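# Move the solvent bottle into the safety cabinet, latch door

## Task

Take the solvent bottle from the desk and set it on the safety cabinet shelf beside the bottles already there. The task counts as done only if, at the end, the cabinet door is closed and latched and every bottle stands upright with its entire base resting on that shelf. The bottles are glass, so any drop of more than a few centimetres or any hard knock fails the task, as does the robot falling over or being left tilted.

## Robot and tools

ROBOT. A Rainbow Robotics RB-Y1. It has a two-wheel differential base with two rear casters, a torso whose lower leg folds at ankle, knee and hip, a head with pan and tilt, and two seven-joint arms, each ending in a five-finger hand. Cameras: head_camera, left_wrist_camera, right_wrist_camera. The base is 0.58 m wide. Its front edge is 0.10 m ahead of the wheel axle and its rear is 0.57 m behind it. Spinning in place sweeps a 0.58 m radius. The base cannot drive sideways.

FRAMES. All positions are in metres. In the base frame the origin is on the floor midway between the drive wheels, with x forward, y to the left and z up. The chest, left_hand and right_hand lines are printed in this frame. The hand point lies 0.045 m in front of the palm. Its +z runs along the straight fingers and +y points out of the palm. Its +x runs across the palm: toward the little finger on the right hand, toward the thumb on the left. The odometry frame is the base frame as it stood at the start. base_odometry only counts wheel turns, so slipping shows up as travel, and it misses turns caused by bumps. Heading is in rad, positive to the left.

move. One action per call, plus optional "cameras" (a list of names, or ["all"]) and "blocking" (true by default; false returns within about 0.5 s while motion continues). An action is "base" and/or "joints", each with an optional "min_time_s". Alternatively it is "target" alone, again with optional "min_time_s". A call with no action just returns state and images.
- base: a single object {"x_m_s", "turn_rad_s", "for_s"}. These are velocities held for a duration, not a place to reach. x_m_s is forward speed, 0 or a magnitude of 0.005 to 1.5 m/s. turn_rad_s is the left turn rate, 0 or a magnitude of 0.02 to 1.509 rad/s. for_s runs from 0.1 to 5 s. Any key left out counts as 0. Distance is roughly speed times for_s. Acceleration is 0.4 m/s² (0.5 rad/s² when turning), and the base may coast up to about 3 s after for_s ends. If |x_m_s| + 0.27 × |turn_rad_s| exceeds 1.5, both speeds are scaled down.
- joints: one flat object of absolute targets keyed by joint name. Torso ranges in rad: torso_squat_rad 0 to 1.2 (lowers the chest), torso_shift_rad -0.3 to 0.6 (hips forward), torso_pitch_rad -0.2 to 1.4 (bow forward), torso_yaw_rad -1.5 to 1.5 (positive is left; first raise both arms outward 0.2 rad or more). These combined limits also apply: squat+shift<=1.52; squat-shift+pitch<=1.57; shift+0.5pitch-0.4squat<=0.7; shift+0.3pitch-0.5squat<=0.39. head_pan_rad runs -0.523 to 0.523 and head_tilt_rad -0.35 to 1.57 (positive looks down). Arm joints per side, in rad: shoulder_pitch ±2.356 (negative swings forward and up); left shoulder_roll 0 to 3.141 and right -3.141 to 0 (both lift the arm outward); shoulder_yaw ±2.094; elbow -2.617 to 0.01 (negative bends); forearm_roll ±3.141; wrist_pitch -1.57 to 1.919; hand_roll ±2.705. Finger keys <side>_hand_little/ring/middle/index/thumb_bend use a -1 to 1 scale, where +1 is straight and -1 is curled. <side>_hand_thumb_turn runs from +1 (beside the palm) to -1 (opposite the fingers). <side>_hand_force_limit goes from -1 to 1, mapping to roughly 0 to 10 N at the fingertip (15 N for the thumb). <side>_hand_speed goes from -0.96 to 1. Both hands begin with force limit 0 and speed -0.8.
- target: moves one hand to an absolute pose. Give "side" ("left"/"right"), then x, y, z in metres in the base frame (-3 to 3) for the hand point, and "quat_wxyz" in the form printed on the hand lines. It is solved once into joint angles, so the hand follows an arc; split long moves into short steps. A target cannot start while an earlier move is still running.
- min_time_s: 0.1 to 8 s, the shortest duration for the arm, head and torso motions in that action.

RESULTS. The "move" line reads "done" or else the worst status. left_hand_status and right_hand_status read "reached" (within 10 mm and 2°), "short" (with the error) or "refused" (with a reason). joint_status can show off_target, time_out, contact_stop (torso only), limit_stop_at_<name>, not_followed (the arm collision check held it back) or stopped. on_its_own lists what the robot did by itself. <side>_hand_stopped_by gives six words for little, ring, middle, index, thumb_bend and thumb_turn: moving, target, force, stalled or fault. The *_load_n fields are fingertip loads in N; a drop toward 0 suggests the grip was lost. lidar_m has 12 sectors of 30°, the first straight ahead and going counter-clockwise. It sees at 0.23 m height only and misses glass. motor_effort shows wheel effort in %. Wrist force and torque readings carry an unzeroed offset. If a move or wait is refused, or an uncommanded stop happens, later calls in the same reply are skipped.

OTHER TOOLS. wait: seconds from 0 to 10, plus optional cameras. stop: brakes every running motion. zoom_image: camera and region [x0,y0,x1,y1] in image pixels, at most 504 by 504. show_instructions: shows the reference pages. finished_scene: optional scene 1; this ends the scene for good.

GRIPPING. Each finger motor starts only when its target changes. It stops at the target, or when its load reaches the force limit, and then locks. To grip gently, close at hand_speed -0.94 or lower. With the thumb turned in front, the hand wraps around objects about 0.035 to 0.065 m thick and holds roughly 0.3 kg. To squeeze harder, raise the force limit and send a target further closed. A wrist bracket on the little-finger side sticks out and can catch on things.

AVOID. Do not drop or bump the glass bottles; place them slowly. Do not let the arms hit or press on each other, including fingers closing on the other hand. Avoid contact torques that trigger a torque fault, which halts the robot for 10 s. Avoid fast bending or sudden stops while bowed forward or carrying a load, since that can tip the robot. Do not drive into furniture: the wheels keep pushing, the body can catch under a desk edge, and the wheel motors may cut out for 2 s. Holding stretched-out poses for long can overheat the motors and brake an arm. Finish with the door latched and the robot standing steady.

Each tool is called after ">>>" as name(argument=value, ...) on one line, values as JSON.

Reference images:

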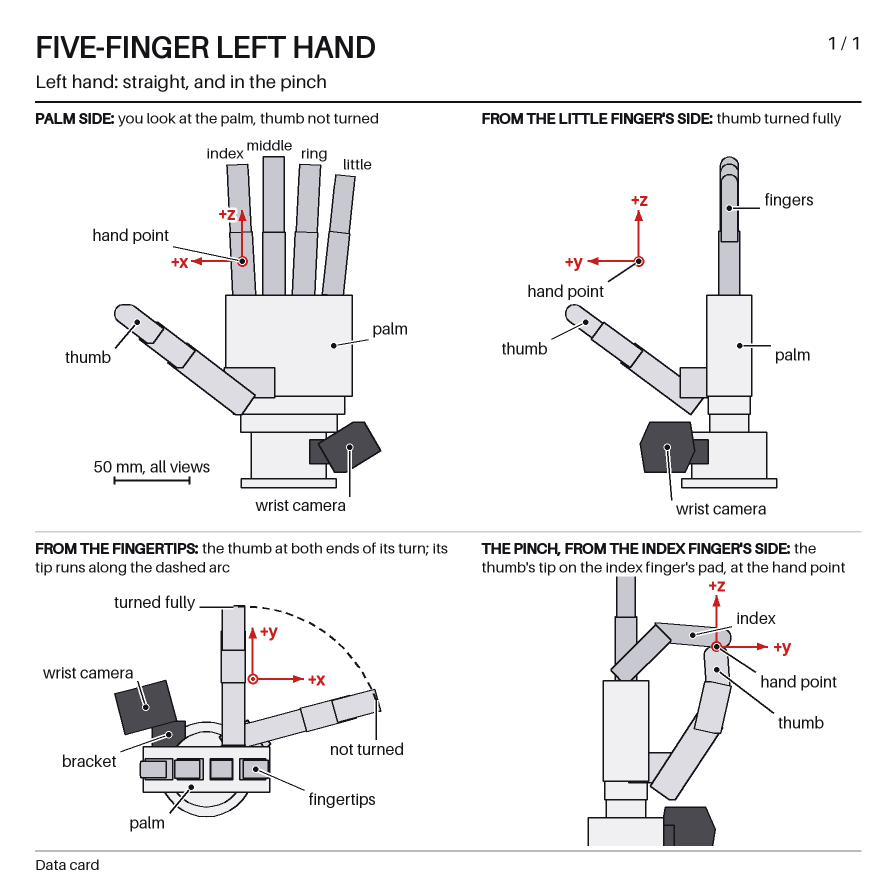

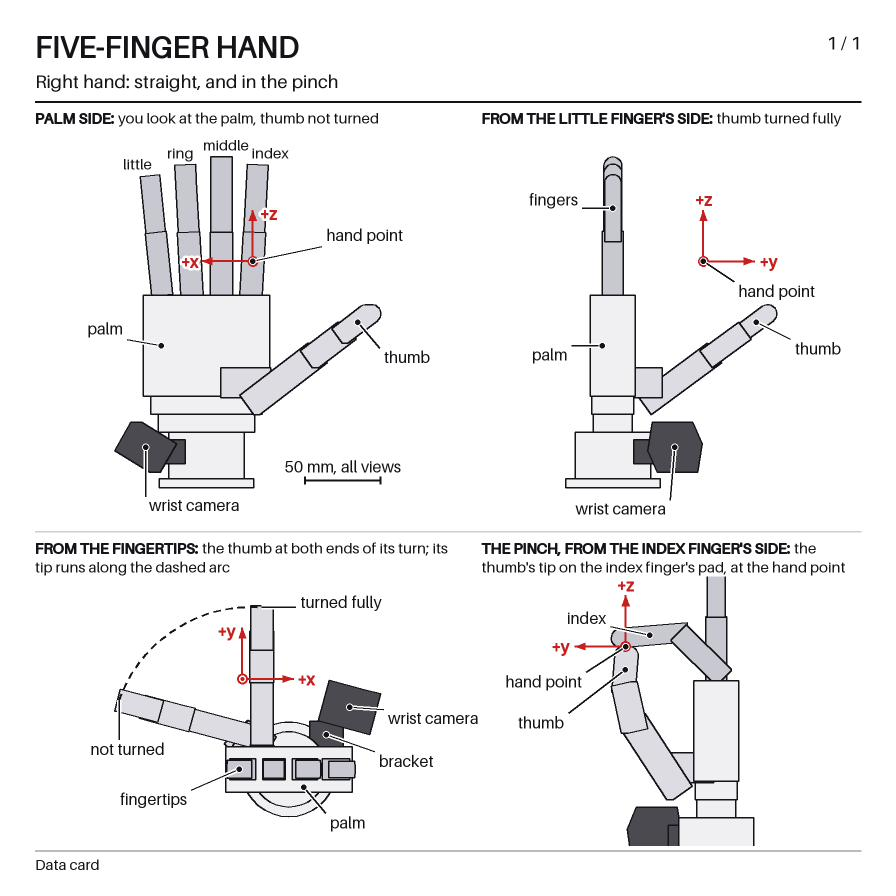

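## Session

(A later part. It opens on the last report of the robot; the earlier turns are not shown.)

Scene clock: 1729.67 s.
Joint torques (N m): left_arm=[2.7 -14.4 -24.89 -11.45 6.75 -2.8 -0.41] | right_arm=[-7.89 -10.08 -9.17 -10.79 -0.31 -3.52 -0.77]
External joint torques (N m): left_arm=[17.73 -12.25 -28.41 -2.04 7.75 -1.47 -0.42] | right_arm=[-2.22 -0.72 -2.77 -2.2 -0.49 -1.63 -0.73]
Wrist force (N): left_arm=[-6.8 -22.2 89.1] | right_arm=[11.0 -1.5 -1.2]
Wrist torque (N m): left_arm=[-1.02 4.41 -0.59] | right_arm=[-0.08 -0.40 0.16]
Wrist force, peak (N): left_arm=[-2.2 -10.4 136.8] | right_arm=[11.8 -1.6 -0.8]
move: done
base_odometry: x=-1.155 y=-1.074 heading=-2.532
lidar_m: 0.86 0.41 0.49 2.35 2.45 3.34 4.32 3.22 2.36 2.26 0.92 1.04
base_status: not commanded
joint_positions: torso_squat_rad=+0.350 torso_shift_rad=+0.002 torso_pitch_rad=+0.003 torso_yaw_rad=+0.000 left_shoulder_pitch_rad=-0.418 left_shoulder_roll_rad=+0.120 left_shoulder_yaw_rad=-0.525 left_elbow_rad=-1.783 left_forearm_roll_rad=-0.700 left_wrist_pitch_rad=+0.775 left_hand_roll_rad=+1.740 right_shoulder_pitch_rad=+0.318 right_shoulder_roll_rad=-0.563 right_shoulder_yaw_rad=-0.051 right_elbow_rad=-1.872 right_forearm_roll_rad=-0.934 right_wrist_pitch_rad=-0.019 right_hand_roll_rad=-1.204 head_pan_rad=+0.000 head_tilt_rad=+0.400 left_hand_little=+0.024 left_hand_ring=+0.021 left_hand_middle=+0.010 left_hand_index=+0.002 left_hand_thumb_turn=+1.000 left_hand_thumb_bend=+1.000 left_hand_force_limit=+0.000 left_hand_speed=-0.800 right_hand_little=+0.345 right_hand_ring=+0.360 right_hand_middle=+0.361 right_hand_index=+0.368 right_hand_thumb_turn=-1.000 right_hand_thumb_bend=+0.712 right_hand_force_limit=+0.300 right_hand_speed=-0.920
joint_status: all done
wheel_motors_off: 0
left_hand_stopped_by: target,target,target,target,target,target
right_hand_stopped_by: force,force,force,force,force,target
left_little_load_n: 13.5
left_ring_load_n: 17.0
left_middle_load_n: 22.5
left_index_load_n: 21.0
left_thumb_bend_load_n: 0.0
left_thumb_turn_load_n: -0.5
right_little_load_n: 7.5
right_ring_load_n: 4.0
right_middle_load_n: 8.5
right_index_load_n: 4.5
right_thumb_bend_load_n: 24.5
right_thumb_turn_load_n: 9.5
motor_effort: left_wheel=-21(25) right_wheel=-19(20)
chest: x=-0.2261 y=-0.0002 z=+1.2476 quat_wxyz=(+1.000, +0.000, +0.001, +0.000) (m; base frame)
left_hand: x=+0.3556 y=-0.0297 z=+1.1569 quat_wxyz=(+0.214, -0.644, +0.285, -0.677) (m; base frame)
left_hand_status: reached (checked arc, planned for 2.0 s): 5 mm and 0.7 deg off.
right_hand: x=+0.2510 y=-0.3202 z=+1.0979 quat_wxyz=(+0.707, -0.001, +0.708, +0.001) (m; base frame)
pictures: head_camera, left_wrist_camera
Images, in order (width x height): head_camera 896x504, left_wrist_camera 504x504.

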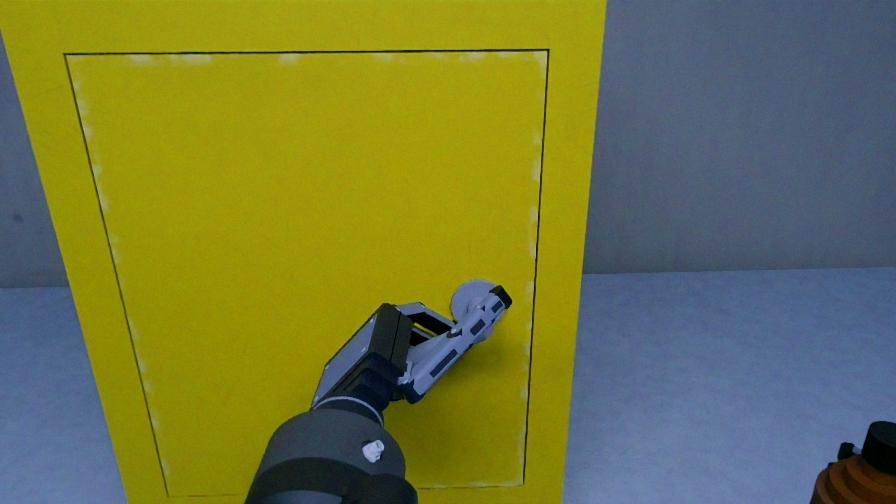

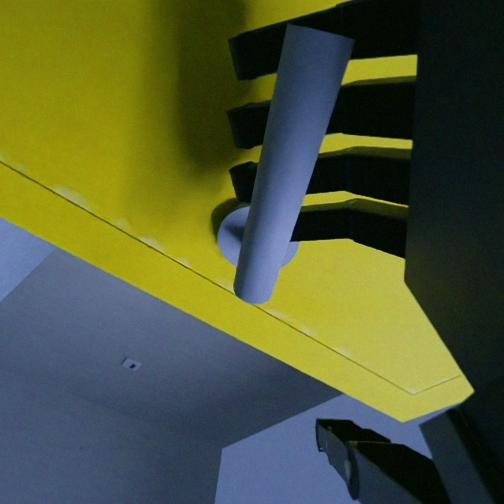

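>>> move(target={"side": "left", "x": 0.386, "y": -0.04, "z": 1.154, "quat_wxyz": [0.2494, -0.6617, 0.2494, -0.6617]}, min_time_s=1.5, cameras=[])

>>> move(target={"side": "left", "x": 0.386, "y": -0.052, "z": 1.157, "quat_wxyz": [0.1477, -0.6915, 0.1477, -0.6915]}, min_time_s=2, cameras=["left_wrist_camera", "head_camera"])

Scene clock: 1751.20 s.
Joint torques (N m): left_arm=[-34.67 -9.12 4.08 -10.47 -0.75 -7.79 2.18] | right_arm=[-8.59 -9.85 -9.28 -10.95 -0.28 -3.4 -0.98]
External joint torques (N m): left_arm=[-18.46 -6.01 1.52 -1.09 0.42 -6.72 2.15] | right_arm=[-2.83 -0.47 -2.87 -2.36 -0.45 -1.51 -0.95]
Wrist force (N): left_arm=[-34.4 -8.2 -64.4] | right_arm=[11.3 -1.3 -0.7]
Wrist torque (N m): left_arm=[0.63 -0.67 -0.22] | right_arm=[-0.07 -0.48 0.19]
Wrist force, peak (N): left_arm=[-6.5 -22.0 89.2] | right_arm=[11.9 -1.5 -1.0]
move: done
base_odometry: x=-1.154 y=-1.074 heading=-2.532
lidar_m: 0.86 0.42 0.49 2.35 2.45 3.34 4.32 3.23 2.36 2.27 0.91 1.04
base_status: not commanded
joint_positions: torso_squat_rad=+0.350 torso_shift_rad=-0.001 torso_pitch_rad=-0.001 torso_yaw_rad=+0.000 left_shoulder_pitch_rad=-0.518 left_shoulder_roll_rad=+0.001 left_shoulder_yaw_rad=-0.512 left_elbow_rad=-1.584 left_forearm_roll_rad=-0.878 left_wrist_pitch_rad=+0.843 left_hand_roll_rad=+1.857 right_shoulder_pitch_rad=+0.318 right_shoulder_roll_rad=-0.563 right_shoulder_yaw_rad=-0.051 right_elbow_rad=-1.872 right_forearm_roll_rad=-0.934 right_wrist_pitch_rad=-0.019 right_hand_roll_rad=-1.204 head_pan_rad=+0.000 head_tilt_rad=+0.400 left_hand_little=+0.022 left_hand_ring=+0.016 left_hand_middle=+0.003 left_hand_index=-0.063 left_hand_thumb_turn=+1.000 left_hand_thumb_bend=+1.000 left_hand_force_limit=+0.000 left_hand_speed=-0.800 right_hand_little=+0.345 right_hand_ring=+0.360 right_hand_middle=+0.361 right_hand_index=+0.368 right_hand_thumb_turn=-1.000 right_hand_thumb_bend=+0.712 right_hand_force_limit=+0.300 right_hand_speed=-0.920
joint_status: all done
wheel_motors_off: 0
left_hand_stopped_by: target,target,target,target,target,target
right_hand_stopped_by: force,force,force,force,force,target
left_little_load_n: 0.5
left_ring_load_n: -13.5
left_middle_load_n: -24.0
left_index_load_n: -27.0
left_thumb_bend_load_n: 0.0
left_thumb_turn_load_n: -0.5
right_little_load_n: 7.5
right_ring_load_n: 4.5
right_middle_load_n: 9.0
right_index_load_n: 4.5
right_thumb_bend_load_n: 24.0
right_thumb_turn_load_n: 10.0
motor_effort: left_wheel=+7(12) right_wheel=+12(12)
chest: x=-0.2289 y=+0.0000 z=+1.2474 quat_wxyz=(+1.000, +0.000, -0.001, +0.000) (m; base frame)
left_hand: x=+0.3834 y=-0.0377 z=+1.1528 quat_wxyz=(+0.251, -0.662, +0.249, -0.660) (m; base frame)
left_hand_status: reached (checked arc, planned for 1.5 s): 4 mm and 0.3 deg off.
right_hand: x=+0.2489 y=-0.3199 z=+1.0996 quat_wxyz=(+0.708, -0.001, +0.706, +0.001) (m; base frame)
pictures: none
No camera images: "cameras" was empty.

Scene clock: 1753.53 s.
Joint torques (N m): left_arm=[-39.6 -15.96 -3.87 -4.81 3.21 -12.7 2.3] | right_arm=[-8.46 -10.83 -9.24 -10.84 -0.24 -3.43 -0.81]
External joint torques (N m): left_arm=[-23.19 -12.77 -6.64 4.6 4.45 -11.82 2.26] | right_arm=[-2.67 -1.43 -2.82 -2.25 -0.41 -1.54 -0.77]
Wrist force (N): left_arm=[-31.0 -56.2 -105.6] | right_arm=[11.6 -1.6 -0.8]
Wrist torque (N m): left_arm=[1.30 -2.15 1.44] | right_arm=[-0.10 -0.55 0.20]
Wrist force, peak (N): left_arm=[-31.0 -56.9 -105.9] | right_arm=[11.9 -1.3 -1.7]
move: done
base_odometry: x=-1.154 y=-1.074 heading=-2.532
lidar_m: 0.85 0.41 0.49 2.36 2.44 3.34 4.32 3.23 2.36 2.27 0.93 1.04
base_status: not commanded
joint_positions: torso_squat_rad=+0.350 torso_shift_rad=-0.002 torso_pitch_rad=-0.003 torso_yaw_rad=+0.001 left_shoulder_pitch_rad=-0.535 left_shoulder_roll_rad=+0.003 left_shoulder_yaw_rad=-0.552 left_elbow_rad=-1.501 left_forearm_roll_rad=-0.939 left_wrist_pitch_rad=+0.839 left_hand_roll_rad=+2.266 right_shoulder_pitch_rad=+0.318 right_shoulder_roll_rad=-0.563 right_shoulder_yaw_rad=-0.051 right_elbow_rad=-1.872 right_forearm_roll_rad=-0.934 right_wrist_pitch_rad=-0.019 right_hand_roll_rad=-1.204 head_pan_rad=+0.000 head_tilt_rad=+0.400 left_hand_little=+0.022 left_hand_ring=+0.011 left_hand_middle=-0.012 left_hand_index=-0.092 left_hand_thumb_turn=+1.000 left_hand_thumb_bend=+1.000 left_hand_force_limit=+0.000 left_hand_speed=-0.800 right_hand_little=+0.345 right_hand_ring=+0.360 right_hand_middle=+0.361 right_hand_index=+0.368 right_hand_thumb_turn=-1.000 right_hand_thumb_bend=+0.712 right_hand_force_limit=+0.300 right_hand_speed=-0.920
joint_status: all done
wheel_motors_off: 0
left_hand_stopped_by: target,target,target,target,target,target
right_hand_stopped_by: force,force,force,force,force,target
left_little_load_n: -8.0
left_ring_load_n: -25.0
left_middle_load_n: -29.0
left_index_load_n: -27.0
left_thumb_bend_load_n: 0.0
left_thumb_turn_load_n: 0.0
right_little_load_n: 7.5
right_ring_load_n: 4.5
right_middle_load_n: 9.0
right_index_load_n: 4.5
right_thumb_bend_load_n: 24.5
right_thumb_turn_load_n: 10.0
motor_effort: left_wheel=+18(20) right_wheel=+15(15)
chest: x=-0.2300 y=+0.0005 z=+1.2474 quat_wxyz=(+1.000, +0.000, -0.001, +0.001) (m; base frame)
left_hand: x=+0.3856 y=-0.0470 z=+1.1548 quat_wxyz=(+0.151, -0.693, +0.146, -0.689) (m; base frame)
left_hand_status: reached (checked arc, planned for 2.0 s): 5 mm and 0.5 deg off.
right_hand: x=+0.2482 y=-0.3192 z=+1.1005 quat_wxyz=(+0.708, -0.002, +0.706, +0.001) (m; base frame)
pictures: head_camera, left_wrist_camera
Images, in order (width x height): head_camera 896x504, left_wrist_camera 504x504.

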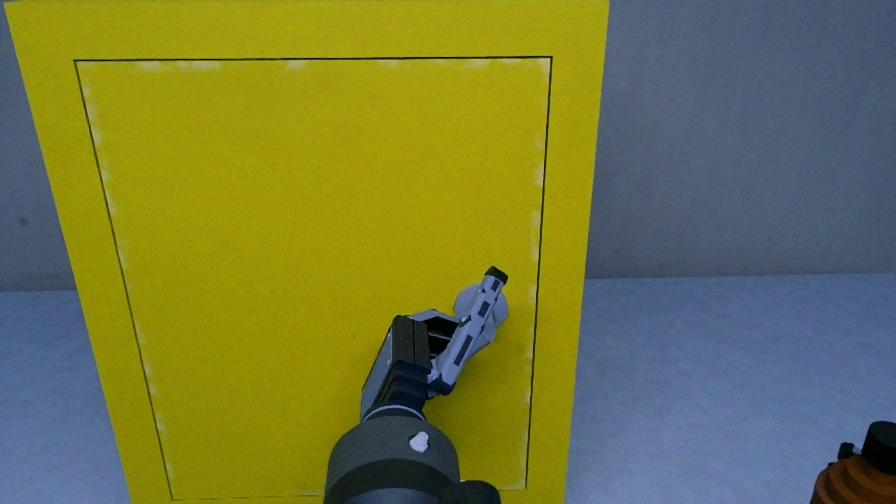

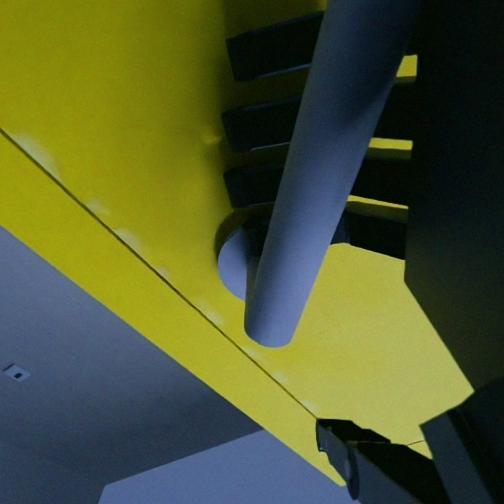

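>>> move(target={"side": "left", "x": 0.372, "y": -0.050, "z": 1.155, "quat_wxyz": [0.1477, -0.6915, 0.1477, -0.6915]}, min_time_s=1.5, cameras=["left_wrist_camera", "head_camera"])

Scene clock: 1765.70 s.
Joint torques (N m): left_arm=[-10.17 -9.53 -6.2 -8.6 1.87 -2.29 0.58] | right_arm=[-8.22 -9.99 -8.97 -11.03 -0.26 -3.55 -0.87]
External joint torques (N m): left_arm=[5.58 -5.93 -8.88 0.82 3.12 -1.39 0.55] | right_arm=[-2.49 -0.62 -2.56 -2.43 -0.43 -1.66 -0.83]
Wrist force (N): left_arm=[-4.5 -9.3 15.8] | right_arm=[11.3 -1.1 -0.7]
Wrist torque (N m): left_arm=[-0.48 2.09 0.10] | right_arm=[-0.03 -0.50 0.18]
Wrist force, peak (N): left_arm=[-31.2 -56.3 -105.9] | right_arm=[11.8 -1.5 -1.0]
move: done
base_odometry: x=-1.154 y=-1.074 heading=-2.532
lidar_m: 0.87 0.42 0.50 2.36 2.44 3.34 4.32 3.23 2.36 2.27 0.92 1.04
base_status: not commanded
joint_positions: torso_squat_rad=+0.350 torso_shift_rad=+0.000 torso_pitch_rad=+0.000 torso_yaw_rad=+0.000 left_shoulder_pitch_rad=-0.495 left_shoulder_roll_rad=+0.006 left_shoulder_yaw_rad=-0.573 left_elbow_rad=-1.559 left_forearm_roll_rad=-0.948 left_wrist_pitch_rad=+0.854 left_hand_roll_rad=+2.251 right_shoulder_pitch_rad=+0.318 right_shoulder_roll_rad=-0.563 right_shoulder_yaw_rad=-0.051 right_elbow_rad=-1.872 right_forearm_roll_rad=-0.934 right_wrist_pitch_rad=-0.019 right_hand_roll_rad=-1.204 head_pan_rad=+0.000 head_tilt_rad=+0.400 left_hand_little=+0.023 left_hand_ring=+0.015 left_hand_middle=-0.008 left_hand_index=-0.088 left_hand_thumb_turn=+1.000 left_hand_thumb_bend=+1.000 left_hand_force_limit=+0.000 left_hand_speed=-0.800 right_hand_little=+0.345 right_hand_ring=+0.360 right_hand_middle=+0.361 right_hand_index=+0.368 right_hand_thumb_turn=-1.000 right_hand_thumb_bend=+0.712 right_hand_force_limit=+0.300 right_hand_speed=-0.920
joint_status: all done
wheel_motors_off: 0
left_hand_stopped_by: target,target,target,target,target,target
right_hand_stopped_by: force,force,force,force,force,target
left_little_load_n: 4.0
left_ring_load_n: 0.0
left_middle_load_n: 0.0
left_index_load_n: 0.0
left_thumb_bend_load_n: 0.0
left_thumb_turn_load_n: -0.5
right_little_load_n: 7.5
right_ring_load_n: 4.0
right_middle_load_n: 9.0
right_index_load_n: 4.0
right_thumb_bend_load_n: 24.5
right_thumb_turn_load_n: 9.5
motor_effort: left_wheel=-1(21) right_wheel=+4(15)
chest: x=-0.2281 y=+0.0001 z=+1.2475 quat_wxyz=(+1.000, +0.000, +0.000, +0.000) (m; base frame)
left_hand: x=+0.3745 y=-0.0493 z=+1.1545 quat_wxyz=(+0.149, -0.692, +0.147, -0.691) (m; base frame)
left_hand_status: reached (checked arc, planned for 1.5 s): 3 mm and 0.1 deg off.
right_hand: x=+0.2495 y=-0.3199 z=+1.0992 quat_wxyz=(+0.708, -0.001, +0.707, +0.001) (m; base frame)
pictures: head_camera, left_wrist_camera
Images, in order (width x height): head_camera 896x504, left_wrist_camera 504x504.

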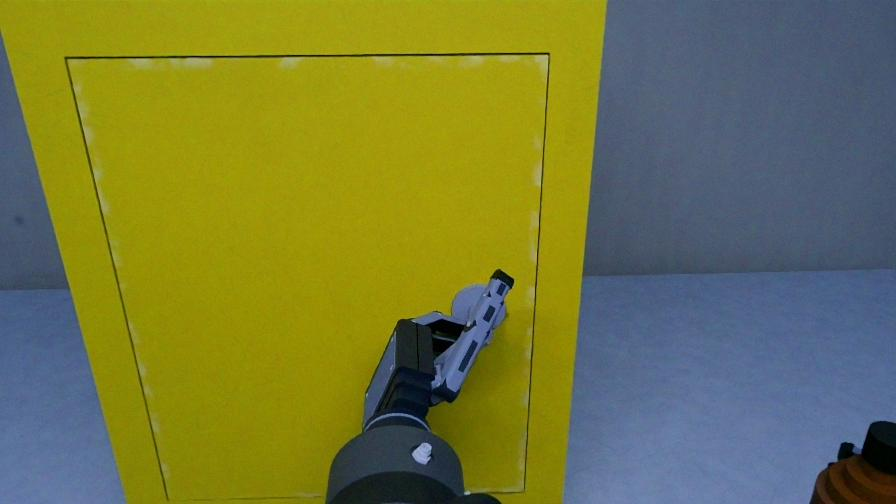

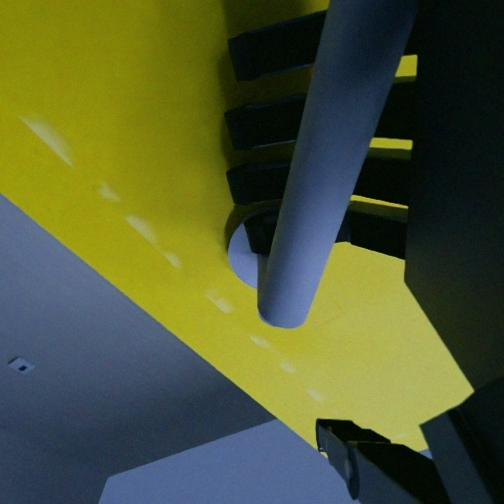

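>>> move(target={"side": "left", "x": 0.371, "y": -0.057, "z": 1.158, "quat_wxyz": [0.0955, -0.7006, 0.0955, -0.7006]}, min_time_s=1.5, cameras=[])

>>> move(target={"side": "left", "x": 0.355, "y": -0.057, "z": 1.158, "quat_wxyz": [0.0955, -0.7006, 0.0955, -0.7006]}, min_time_s=1.5, cameras=["left_wrist_camera", "head_camera"])

Scene clock: 1783.93 s.
Joint torques (N m): left_arm=[-16.41 -24.67 -16.94 -9.96 6.38 -8.07 4.52] | right_arm=[-8.03 -10.44 -8.9 -10.92 -0.28 -3.61 -0.87]
External joint torques (N m): left_arm=[-0.7 -20.93 -19.71 -0.57 7.68 -7.25 4.48] | right_arm=[-2.3 -1.07 -2.49 -2.33 -0.45 -1.72 -0.83]
Wrist force (N): left_arm=[-3.7 -34.8 20.7] | right_arm=[10.9 -1.2 -1.1]
Wrist torque (N m): left_arm=[-1.31 1.14 4.66] | right_arm=[-0.02 -0.41 0.16]
Wrist force, peak (N): left_arm=[-3.4 -35.9 20.8] | right_arm=[11.7 -1.6 -1.4]
move: done
base_odometry: x=-1.154 y=-1.074 heading=-2.532
lidar_m: 0.86 0.41 0.49 2.36 2.44 3.35 4.32 3.22 2.35 2.26 0.92 1.05
base_status: not commanded
joint_positions: torso_squat_rad=+0.350 torso_shift_rad=+0.000 torso_pitch_rad=+0.000 torso_yaw_rad=+0.001 left_shoulder_pitch_rad=-0.498 left_shoulder_roll_rad=+0.005 left_shoulder_yaw_rad=-0.598 left_elbow_rad=-1.535 left_forearm_roll_rad=-0.977 left_wrist_pitch_rad=+0.868 left_hand_roll_rad=+2.441 right_shoulder_pitch_rad=+0.318 right_shoulder_roll_rad=-0.563 right_shoulder_yaw_rad=-0.051 right_elbow_rad=-1.872 right_forearm_roll_rad=-0.934 right_wrist_pitch_rad=-0.019 right_hand_roll_rad=-1.204 head_pan_rad=+0.000 head_tilt_rad=+0.400 left_hand_little=+0.023 left_hand_ring=+0.015 left_hand_middle=-0.008 left_hand_index=-0.089 left_hand_thumb_turn=+1.000 left_hand_thumb_bend=+1.000 left_hand_force_limit=+0.000 left_hand_speed=-0.800 right_hand_little=+0.345 right_hand_ring=+0.360 right_hand_middle=+0.361 right_hand_index=+0.368 right_hand_thumb_turn=-1.000 right_hand_thumb_bend=+0.712 right_hand_force_limit=+0.300 right_hand_speed=-0.920
joint_status: all done
wheel_motors_off: 0
left_hand_stopped_by: target,target,target,target,target,target
right_hand_stopped_by: force,force,force,force,force,target
left_little_load_n: 8.0
left_ring_load_n: 0.0
left_middle_load_n: 0.0
left_index_load_n: -5.5
left_thumb_bend_load_n: 0.0
left_thumb_turn_load_n: 0.0
right_little_load_n: 7.5
right_ring_load_n: 4.5
right_middle_load_n: 9.0
right_index_load_n: 4.5
right_thumb_bend_load_n: 24.5
right_thumb_turn_load_n: 9.5
motor_effort: left_wheel=-1(3) right_wheel=+0(4)
chest: x=-0.2280 y=+0.0001 z=+1.2475 quat_wxyz=(+1.000, +0.000, +0.000, +0.000) (m; base frame)
left_hand: x=+0.3731 y=-0.0517 z=+1.1576 quat_wxyz=(+0.100, -0.701, +0.095, -0.700) (m; base frame)
left_hand_status: reached (checked arc, planned for 1.5 s): 6 mm and 0.5 deg off.
right_hand: x=+0.2497 y=-0.3198 z=+1.0991 quat_wxyz=(+0.708, -0.001, +0.707, +0.001) (m; base frame)
pictures: none
No camera images: "cameras" was empty.

Scene clock: 1785.77 s.
Joint torques (N m): left_arm=[-11.42 -30.4 -24.22 -12.51 7.62 -8.38 3.62] | right_arm=[-8.32 -10.23 -9.06 -10.91 -0.25 -3.3 -0.9]
External joint torques (N m): left_arm=[3.5 -26.18 -26.85 -3.12 8.94 -7.51 3.58] | right_arm=[-2.6 -0.84 -2.64 -2.32 -0.42 -1.41 -0.87]
Wrist force (N): left_arm=[-9.9 -46.8 36.8] | right_arm=[11.3 -1.2 -1.0]
Wrist torque (N m): left_arm=[-3.98 4.69 3.93] | right_arm=[-0.01 -0.48 0.19]
Wrist force, peak (N): left_arm=[-9.6 -47.5 36.6] | right_arm=[11.9 -1.5 -0.9]
move: done
base_odometry: x=-1.155 y=-1.074 heading=-2.532
lidar_m: 0.85 0.42 0.50 2.36 2.45 3.34 4.31 3.23 2.35 2.26 0.91 1.03
base_status: not commanded
joint_positions: torso_squat_rad=+0.350 torso_shift_rad=+0.000 torso_pitch_rad=+0.000 torso_yaw_rad=+0.001 left_shoulder_pitch_rad=-0.450 left_shoulder_roll_rad=+0.009 left_shoulder_yaw_rad=-0.623 left_elbow_rad=-1.603 left_forearm_roll_rad=-0.989 left_wrist_pitch_rad=+0.894 left_hand_roll_rad=+2.419 right_shoulder_pitch_rad=+0.318 right_shoulder_roll_rad=-0.563 right_shoulder_yaw_rad=-0.051 right_elbow_rad=-1.872 right_forearm_roll_rad=-0.934 right_wrist_pitch_rad=-0.019 right_hand_roll_rad=-1.204 head_pan_rad=+0.000 head_tilt_rad=+0.400 left_hand_little=+0.024 left_hand_ring=+0.014 left_hand_middle=-0.010 left_hand_index=-0.090 left_hand_thumb_turn=+1.000 left_hand_thumb_bend=+1.000 left_hand_force_limit=+0.000 left_hand_speed=-0.800 right_hand_little=+0.345 right_hand_ring=+0.360 right_hand_middle=+0.361 right_hand_index=+0.368 right_hand_thumb_turn=-1.000 right_hand_thumb_bend=+0.712 right_hand_force_limit=+0.300 right_hand_speed=-0.920
joint_status: all done
wheel_motors_off: 0
left_hand_stopped_by: target,target,target,target,target,target
right_hand_stopped_by: force,force,force,force,force,target
left_little_load_n: 17.0
left_ring_load_n: -11.0
left_middle_load_n: -19.0
left_index_load_n: -17.5
left_thumb_bend_load_n: -0.5
left_thumb_turn_load_n: -0.5
right_little_load_n: 7.5
right_ring_load_n: 4.5
right_middle_load_n: 9.0
right_index_load_n: 4.5
right_thumb_bend_load_n: 24.5
right_thumb_turn_load_n: 9.5
motor_effort: left_wheel=-1(2) right_wheel=-4(4)
chest: x=-0.2278 y=+0.0003 z=+1.2475 quat_wxyz=(+1.000, +0.000, +0.000, +0.000) (m; base frame)
left_hand: x=+0.3581 y=-0.0505 z=+1.1575 quat_wxyz=(+0.102, -0.700, +0.093, -0.700) (m; base frame)
left_hand_status: reached (checked arc, planned for 1.5 s): 7 mm and 0.7 deg off.
right_hand: x=+0.2499 y=-0.3195 z=+1.0991 quat_wxyz=(+0.707, -0.002, +0.707, +0.001) (m; base frame)
pictures: head_camera, left_wrist_camera
Images, in order (width x height): head_camera 896x504, left_wrist_camera 504x504.

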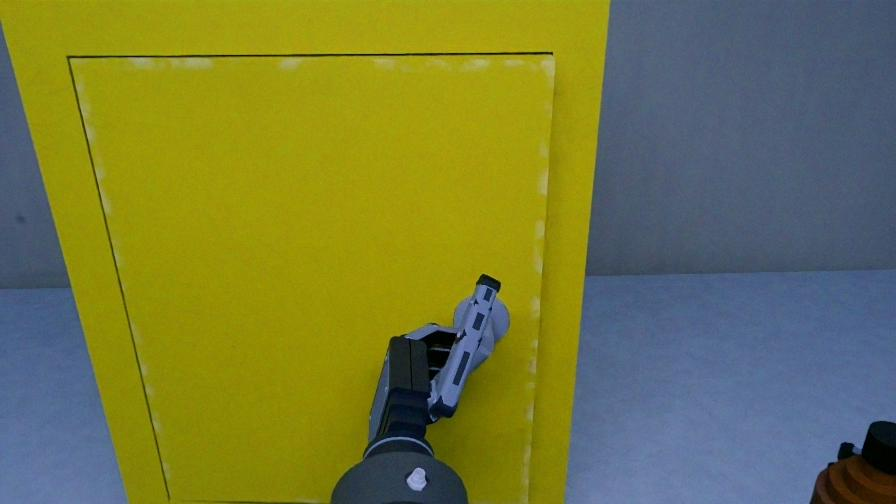

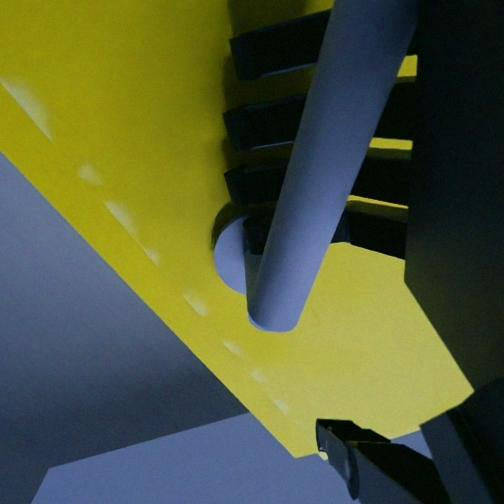

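>>> move(target={"side": "left", "x": 0.329, "y": -0.036, "z": 1.16, "quat_wxyz": [0.1991, -0.6411, 0.2983, -0.6785]}, min_time_s=2, cameras=["left_wrist_camera", "head_camera"])

Scene clock: 1803.07 s.
Joint torques (N m): left_arm=[-16.56 -8.62 -6.16 -13.5 2.18 -4.77 0.95] | right_arm=[-8.43 -10.42 -9.01 -11.07 -0.29 -3.39 -0.85]
External joint torques (N m): left_arm=[-1.81 -7.89 -11.52 -5.07 3.44 -3.73 0.92] | right_arm=[-2.71 -1.05 -2.6 -2.48 -0.46 -1.5 -0.81]
Wrist force (N): left_arm=[-17.6 -8.9 16.9] | right_arm=[11.2 -1.4 -1.0]
Wrist torque (N m): left_arm=[-0.20 1.84 -0.28] | right_arm=[-0.06 -0.47 0.17]
Wrist force, peak (N): left_arm=[-9.7 -48.6 36.8] | right_arm=[11.8 -1.5 -0.9]
move: done
base_odometry: x=-1.155 y=-1.074 heading=-2.532
lidar_m: 0.86 0.41 0.49 2.36 2.45 3.34 4.33 3.24 2.35 2.26 0.92 1.03
base_status: not commanded
joint_positions: torso_squat_rad=+0.350 torso_shift_rad=+0.000 torso_pitch_rad=+0.000 torso_yaw_rad=+0.000 left_shoulder_pitch_rad=-0.462 left_shoulder_roll_rad=+0.280 left_shoulder_yaw_rad=-0.673 left_elbow_rad=-1.888 left_forearm_roll_rad=-0.656 left_wrist_pitch_rad=+0.911 left_hand_roll_rad=+1.871 right_shoulder_pitch_rad=+0.318 right_shoulder_roll_rad=-0.563 right_shoulder_yaw_rad=-0.051 right_elbow_rad=-1.872 right_forearm_roll_rad=-0.934 right_wrist_pitch_rad=-0.019 right_hand_roll_rad=-1.204 head_pan_rad=+0.000 head_tilt_rad=+0.400 left_hand_little=+0.023 left_hand_ring=+0.015 left_hand_middle=-0.008 left_hand_index=-0.088 left_hand_thumb_turn=+1.000 left_hand_thumb_bend=+1.000 left_hand_force_limit=+0.000 left_hand_speed=-0.800 right_hand_little=+0.345 right_hand_ring=+0.360 right_hand_middle=+0.361 right_hand_index=+0.368 right_hand_thumb_turn=-1.000 right_hand_thumb_bend=+0.712 right_hand_force_limit=+0.300 right_hand_speed=-0.920
joint_status: all done
wheel_motors_off: 0
left_hand_stopped_by: target,target,target,target,target,target
right_hand_stopped_by: force,force,force,force,force,target
left_little_load_n: 3.5
left_ring_load_n: -0.5
left_middle_load_n: 0.0
left_index_load_n: 2.0
left_thumb_bend_load_n: 0.0
left_thumb_turn_load_n: 0.0
right_little_load_n: 7.5
right_ring_load_n: 4.5
right_middle_load_n: 8.5
right_index_load_n: 4.5
right_thumb_bend_load_n: 24.5
right_thumb_turn_load_n: 9.5
motor_effort: left_wheel=-2(4) right_wheel=-2(5)
chest: x=-0.2277 y=+0.0000 z=+1.2475 quat_wxyz=(+1.000, +0.000, +0.000, +0.000) (m; base frame)
left_hand: x=+0.3301 y=-0.0342 z=+1.1593 quat_wxyz=(+0.201, -0.641, +0.297, -0.678) (m; base frame)
left_hand_status: reached (checked arc, planned for 2.0 s): 2 mm and 0.3 deg off.
right_hand: x=+0.2498 y=-0.3201 z=+1.0989 quat_wxyz=(+0.707, -0.001, +0.707, +0.001) (m; base frame)
pictures: head_camera, left_wrist_camera
Images, in order (width x height): head_camera 896x504, left_wrist_camera 504x504.

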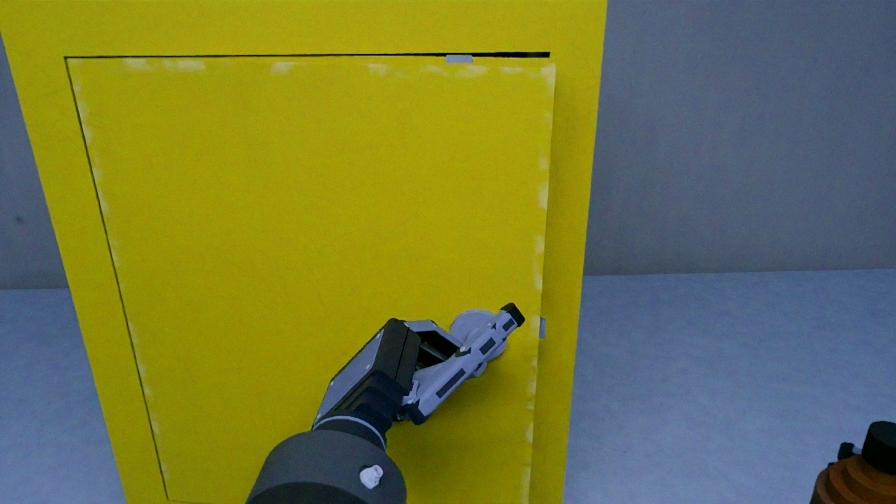

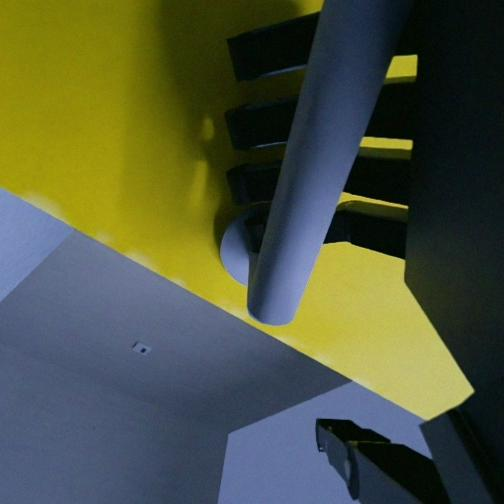

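>>> move(target={"side": "left", "x": 0.291, "y": -0.006, "z": 1.158, "quat_wxyz": [0.2822, -0.5361, 0.4612, -0.6485]}, min_time_s=2.5, cameras=["left_wrist_camera", "head_camera"])

Scene clock: 1818.67 s.
Joint torques (N m): left_arm=[-12.39 -0.35 -2.15 -10.45 2.03 -2.91 0.54] | right_arm=[-8.14 -9.52 -9.59 -10.86 -0.26 -3.64 -0.87]
External joint torques (N m): left_arm=[1.59 -2.99 -9.66 -3.35 3.33 -1.98 0.52] | right_arm=[-2.42 -0.15 -3.19 -2.27 -0.43 -1.75 -0.84]
Wrist force (N): left_arm=[-12.9 -3.4 15.4] | right_arm=[11.1 -1.4 -1.1]
Wrist torque (N m): left_arm=[0.25 1.54 -0.64] | right_arm=[-0.05 -0.43 0.17]
Wrist force, peak (N): left_arm=[-26.5 -4.9 16.3] | right_arm=[11.8 -1.4 -0.7]
move: done
base_odometry: x=-1.155 y=-1.074 heading=-2.532
lidar_m: 0.86 0.42 0.50 2.36 2.44 3.33 4.32 3.23 2.35 2.27 0.91 1.04
base_status: not commanded
joint_positions: torso_squat_rad=+0.350 torso_shift_rad=+0.000 torso_pitch_rad=+0.000 torso_yaw_rad=+0.000 left_shoulder_pitch_rad=-0.471 left_shoulder_roll_rad=+0.580 left_shoulder_yaw_rad=-0.718 left_elbow_rad=-2.124 left_forearm_roll_rad=-0.445 left_wrist_pitch_rad=+0.892 left_hand_roll_rad=+1.536 right_shoulder_pitch_rad=+0.318 right_shoulder_roll_rad=-0.563 right_shoulder_yaw_rad=-0.051 right_elbow_rad=-1.872 right_forearm_roll_rad=-0.934 right_wrist_pitch_rad=-0.019 right_hand_roll_rad=-1.204 head_pan_rad=+0.000 head_tilt_rad=+0.400 left_hand_little=+0.023 left_hand_ring=+0.015 left_hand_middle=-0.008 left_hand_index=-0.088 left_hand_thumb_turn=+1.000 left_hand_thumb_bend=+1.000 left_hand_force_limit=+0.000 left_hand_speed=-0.800 right_hand_little=+0.345 right_hand_ring=+0.360 right_hand_middle=+0.361 right_hand_index=+0.368 right_hand_thumb_turn=-1.000 right_hand_thumb_bend=+0.712 right_hand_force_limit=+0.300 right_hand_speed=-0.920
joint_status: all done
wheel_motors_off: 0
left_hand_stopped_by: target,target,target,target,target,target
right_hand_stopped_by: force,force,force,force,force,target
left_little_load_n: 5.0
left_ring_load_n: 0.0
left_middle_load_n: 0.0
left_index_load_n: 4.5
left_thumb_bend_load_n: 0.0
left_thumb_turn_load_n: -0.5
right_little_load_n: 7.5
right_ring_load_n: 4.0
right_middle_load_n: 9.0
right_index_load_n: 4.5
right_thumb_bend_load_n: 24.5
right_thumb_turn_load_n: 9.5
motor_effort: left_wheel=-5(7) right_wheel=+2(3)
chest: x=-0.2277 y=-0.0002 z=+1.2475 quat_wxyz=(+1.000, +0.000, +0.000, +0.000) (m; base frame)
left_hand: x=+0.2916 y=-0.0049 z=+1.1585 quat_wxyz=(+0.285, -0.535, +0.459, -0.650) (m; base frame)
left_hand_status: reached (checked arc, planned for 2.5 s): 1 mm and 0.4 deg off.
right_hand: x=+0.2497 y=-0.3203 z=+1.0988 quat_wxyz=(+0.707, -0.001, +0.707, +0.001) (m; base frame)
pictures: head_camera, left_wrist_camera
Images, in order (width x height): head_camera 896x504, left_wrist_camera 504x504.

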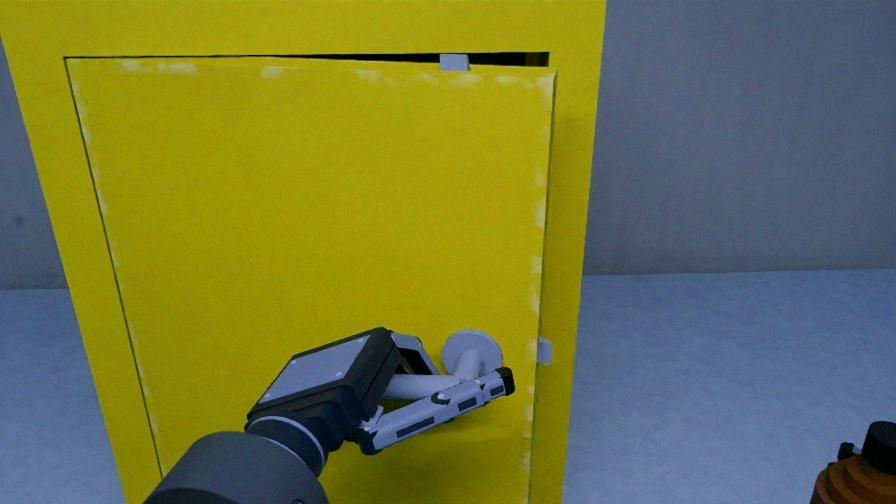

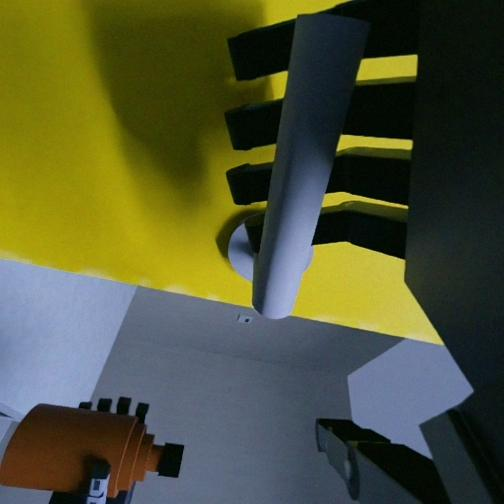

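>>> move(target={"side": "left", "x": 0.247, "y": 0.031, "z": 1.16, "quat_wxyz": [0.3142, -0.4053, 0.5794, -0.6334]}, min_time_s=2.5, cameras=["left_wrist_camera", "head_camera"])

Scene clock: 1837.63 s.
Joint torques (N m): left_arm=[-9.1 7.02 7.3 -9.4 0.15 -2.22 0.1] | right_arm=[-8.31 -9.87 -9.13 -10.99 -0.26 -3.39 -0.84]
External joint torques (N m): left_arm=[3.47 0.87 -1.56 -3.85 1.25 -1.58 0.09] | right_arm=[-2.59 -0.5 -2.72 -2.4 -0.43 -1.5 -0.8]
Wrist force (N): left_arm=[-7.8 6.9 14.0] | right_arm=[11.0 -1.3 -1.1]
Wrist torque (N m): left_arm=[0.44 0.99 -0.98] | right_arm=[-0.05 -0.42 0.18]
Wrist force, peak (N): left_arm=[-13.3 -3.5 16.3] | right_arm=[11.7 -1.7 -1.1]
move: done
base_odometry: x=-1.155 y=-1.074 heading=-2.532
lidar_m: 0.87 0.41 0.49 2.36 2.44 3.33 4.32 3.21 2.35 2.26 0.92 1.04
base_status: not commanded
joint_positions: torso_squat_rad=+0.350 torso_shift_rad=+0.000 torso_pitch_rad=+0.000 torso_yaw_rad=+0.000 left_shoulder_pitch_rad=-0.436 left_shoulder_roll_rad=+0.937 left_shoulder_yaw_rad=-0.703 left_elbow_rad=-2.294 left_forearm_roll_rad=-0.293 left_wrist_pitch_rad=+0.680 left_hand_roll_rad=+1.393 right_shoulder_pitch_rad=+0.318 right_shoulder_roll_rad=-0.563 right_shoulder_yaw_rad=-0.051 right_elbow_rad=-1.872 right_forearm_roll_rad=-0.934 right_wrist_pitch_rad=-0.019 right_hand_roll_rad=-1.204 head_pan_rad=+0.000 head_tilt_rad=+0.400 left_hand_little=+0.022 left_hand_ring=+0.015 left_hand_middle=-0.008 left_hand_index=-0.088 left_hand_thumb_turn=+1.000 left_hand_thumb_bend=+1.000 left_hand_force_limit=+0.000 left_hand_speed=-0.800 right_hand_little=+0.345 right_hand_ring=+0.360 right_hand_middle=+0.361 right_hand_index=+0.368 right_hand_thumb_turn=-1.000 right_hand_thumb_bend=+0.712 right_hand_force_limit=+0.300 right_hand_speed=-0.920
joint_status: all done
wheel_motors_off: 0
left_hand_stopped_by: target,target,target,target,target,target
right_hand_stopped_by: force,force,force,force,force,target
left_little_load_n: 0.0
left_ring_load_n: 0.0
left_middle_load_n: -0.5
left_index_load_n: 8.5
left_thumb_bend_load_n: 0.0
left_thumb_turn_load_n: -0.5
right_little_load_n: 7.5
right_ring_load_n: 4.0
right_middle_load_n: 8.5
right_index_load_n: 4.0
right_thumb_bend_load_n: 24.5
right_thumb_turn_load_n: 9.5
motor_effort: left_wheel=-5(7) right_wheel=+2(3)
chest: x=-0.2277 y=-0.0002 z=+1.2475 quat_wxyz=(+1.000, +0.000, +0.000, +0.000) (m; base frame)
left_hand: x=+0.2475 y=+0.0314 z=+1.1604 quat_wxyz=(+0.315, -0.406, +0.579, -0.633) (m; base frame)
left_hand_status: reached (checked arc, planned for 2.5 s): 1 mm and 0.2 deg off.
right_hand: x=+0.2497 y=-0.3204 z=+1.0988 quat_wxyz=(+0.707, -0.001, +0.707, +0.001) (m; base frame)
pictures: head_camera, left_wrist_camera
Images, in order (width x height): head_camera 896x504, left_wrist_camera 504x504.

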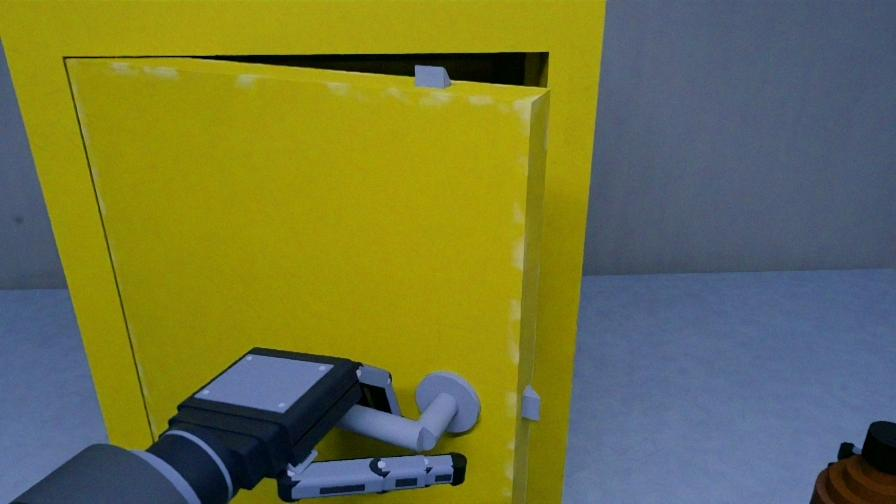

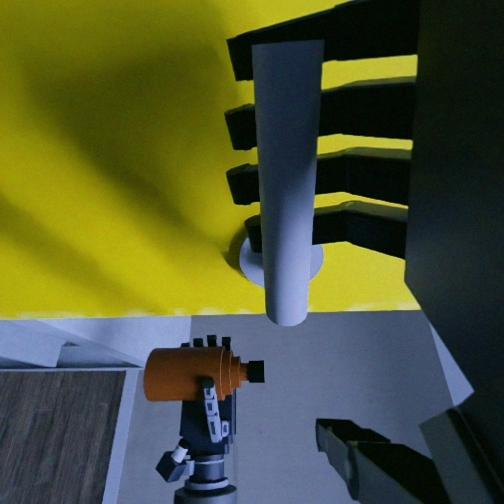

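Works nicely. Continue.

>>> move(target={"side": "left", "x": 0.222, "y": 0.057, "z": 1.163, "quat_wxyz": [0.3, -0.34, 0.615, -0.645]}, min_time_s=2, cameras=[])

>>> move(target={"side": "left", "x": 0.201, "y": 0.083, "z": 1.164, "quat_wxyz": [0.2821, -0.2821, 0.6484, -0.6484]}, min_time_s=2, cameras=["left_wrist_camera", "head_camera"])

Scene clock: 1852.63 s.
Joint torques (N m): left_arm=[-8.36 10.06 8.44 -8.87 0.03 -2.03 0.64] | right_arm=[-8.37 -10.34 -9.07 -10.79 -0.39 -3.54 -0.88]
External joint torques (N m): left_arm=[2.99 2.01 -0.74 -4.09 0.75 -1.65 0.63] | right_arm=[-2.65 -0.97 -2.66 -2.2 -0.56 -1.65 -0.84]
Wrist force (N): left_arm=[-7.0 9.6 14.2] | right_arm=[11.0 -1.2 -0.8]
Wrist torque (N m): left_arm=[0.54 0.92 -0.83] | right_arm=[-0.05 -0.44 0.20]
Wrist force, peak (N): left_arm=[-6.9 11.3 14.1] | right_arm=[11.7 -1.2 -1.3]
move: done
base_odometry: x=-1.155 y=-1.074 heading=-2.532
lidar_m: 0.87 0.42 0.49 2.36 2.44 3.34 4.32 3.23 2.37 2.27 0.92 1.03
base_status: not commanded
joint_positions: torso_squat_rad=+0.350 torso_shift_rad=+0.000 torso_pitch_rad=+0.000 torso_yaw_rad=+0.000 left_shoulder_pitch_rad=-0.334 left_shoulder_roll_rad=+1.129 left_shoulder_yaw_rad=-0.617 left_elbow_rad=-2.321 left_forearm_roll_rad=-0.301 left_wrist_pitch_rad=+0.424 left_hand_roll_rad=+1.444 right_shoulder_pitch_rad=+0.318 right_shoulder_roll_rad=-0.563 right_shoulder_yaw_rad=-0.051 right_elbow_rad=-1.872 right_forearm_roll_rad=-0.934 right_wrist_pitch_rad=-0.019 right_hand_roll_rad=-1.204 head_pan_rad=+0.000 head_tilt_rad=+0.400 left_hand_little=+0.022 left_hand_ring=+0.015 left_hand_middle=-0.008 left_hand_index=-0.087 left_hand_thumb_turn=+1.000 left_hand_thumb_bend=+1.000 left_hand_force_limit=+0.000 left_hand_speed=-0.800 right_hand_little=+0.345 right_hand_ring=+0.360 right_hand_middle=+0.361 right_hand_index=+0.368 right_hand_thumb_turn=-1.000 right_hand_thumb_bend=+0.712 right_hand_force_limit=+0.300 right_hand_speed=-0.920
joint_status: all done
wheel_motors_off: 0
left_hand_stopped_by: target,target,target,target,target,target
right_hand_stopped_by: force,force,force,force,force,target
left_little_load_n: 0.0
left_ring_load_n: 0.0
left_middle_load_n: 0.0
left_index_load_n: 8.5
left_thumb_bend_load_n: 0.0
left_thumb_turn_load_n: 0.0
right_little_load_n: 7.5
right_ring_load_n: 4.0
right_middle_load_n: 9.0
right_index_load_n: 4.5
right_thumb_bend_load_n: 24.5
right_thumb_turn_load_n: 9.5
motor_effort: left_wheel=-5(8) right_wheel=+2(3)
chest: x=-0.2277 y=-0.0002 z=+1.2475 quat_wxyz=(+1.000, +0.000, +0.000, +0.000) (m; base frame)
left_hand: x=+0.2219 y=+0.0571 z=+1.1624 quat_wxyz=(+0.302, -0.342, +0.617, -0.641) (m; base frame)
left_hand_status: reached (checked arc, planned for 2.0 s): 1 mm and 0.6 deg off.
right_hand: x=+0.2497 y=-0.3204 z=+1.0988 quat_wxyz=(+0.707, -0.001, +0.707, +0.001) (m; base frame)
pictures: none
No camera images: "cameras" was empty.

Scene clock: 1854.97 s.
Joint torques (N m): left_arm=[-5.48 14.04 9.03 -1.29 -0.14 0.29 0.05] | right_arm=[-7.66 -10.08 -9.06 -10.77 -0.25 -3.49 -0.83]
External joint torques (N m): left_arm=[4.88 4.54 -0.36 2.83 0.03 0.42 0.04] | right_arm=[-1.94 -0.71 -2.65 -2.17 -0.42 -1.6 -0.79]
Wrist force (N): left_arm=[0.3 5.8 13.9] | right_arm=[11.2 -1.2 -0.8]
Wrist torque (N m): left_arm=[0.52 0.96 -0.76] | right_arm=[-0.06 -0.48 0.21]
Wrist force, peak (N): left_arm=[-5.9 11.9 14.7] | right_arm=[11.7 -1.4 -0.9]
move: done
base_odometry: x=-1.155 y=-1.074 heading=-2.532
lidar_m: 0.86 0.41 0.49 2.35 2.44 3.33 4.32 3.23 2.35 2.27 0.92 1.03
base_status: not commanded
joint_positions: torso_squat_rad=+0.350 torso_shift_rad=+0.000 torso_pitch_rad=+0.000 torso_yaw_rad=+0.000 left_shoulder_pitch_rad=-0.195 left_shoulder_roll_rad=+1.245 left_shoulder_yaw_rad=-0.464 left_elbow_rad=-2.285 left_forearm_roll_rad=-0.347 left_wrist_pitch_rad=+0.133 left_hand_roll_rad=+1.505 right_shoulder_pitch_rad=+0.318 right_shoulder_roll_rad=-0.563 right_shoulder_yaw_rad=-0.051 right_elbow_rad=-1.872 right_forearm_roll_rad=-0.934 right_wrist_pitch_rad=-0.019 right_hand_roll_rad=-1.204 head_pan_rad=+0.000 head_tilt_rad=+0.400 left_hand_little=+0.022 left_hand_ring=+0.015 left_hand_middle=-0.008 left_hand_index=-0.087 left_hand_thumb_turn=+1.000 left_hand_thumb_bend=+1.000 left_hand_force_limit=+0.000 left_hand_speed=-0.800 right_hand_little=+0.345 right_hand_ring=+0.360 right_hand_middle=+0.361 right_hand_index=+0.368 right_hand_thumb_turn=-1.000 right_hand_thumb_bend=+0.712 right_hand_force_limit=+0.300 right_hand_speed=-0.920
joint_status: all done
wheel_motors_off: 0
left_hand_stopped_by: target,target,target,target,target,target
right_hand_stopped_by: force,force,force,force,force,target
left_little_load_n: 0.0
left_ring_load_n: 0.0
left_middle_load_n: 0.0
left_index_load_n: 10.0
left_thumb_bend_load_n: 0.0
left_thumb_turn_load_n: 0.0
right_little_load_n: 7.5
right_ring_load_n: 4.5
right_middle_load_n: 9.0
right_index_load_n: 4.0
right_thumb_bend_load_n: 24.5
right_thumb_turn_load_n: 9.5
motor_effort: left_wheel=-5(7) right_wheel=+3(3)
chest: x=-0.2277 y=-0.0003 z=+1.2475 quat_wxyz=(+1.000, +0.000, +0.000, +0.000) (m; base frame)
left_hand: x=+0.2008 y=+0.0825 z=+1.1647 quat_wxyz=(+0.282, -0.282, +0.648, -0.649) (m; base frame)
left_hand_status: reached (checked arc, planned for 2.0 s): 1 mm and 0.1 deg off.
right_hand: x=+0.2497 y=-0.3204 z=+1.0988 quat_wxyz=(+0.707, -0.001, +0.707, +0.001) (m; base frame)
pictures: head_camera, left_wrist_camera
Images, in order (width x height): head_camera 896x504, left_wrist_camera 504x504.

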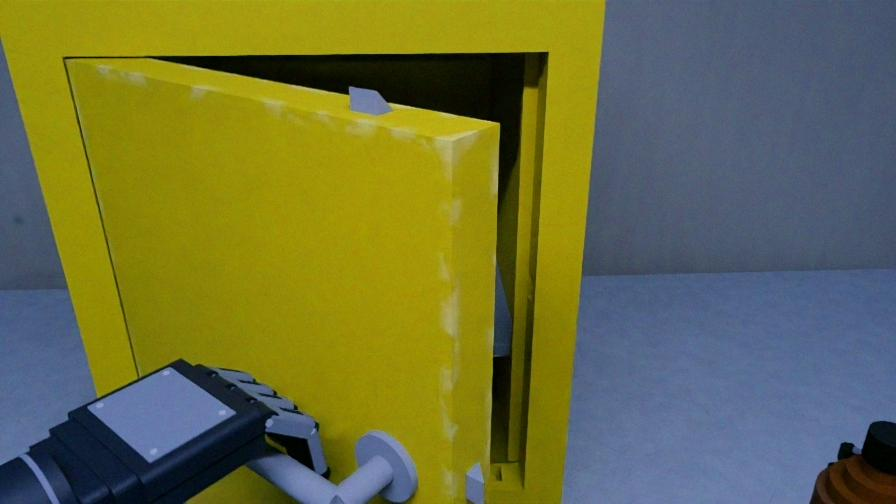

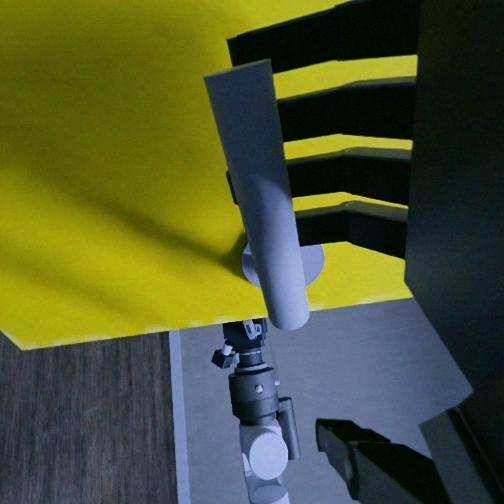

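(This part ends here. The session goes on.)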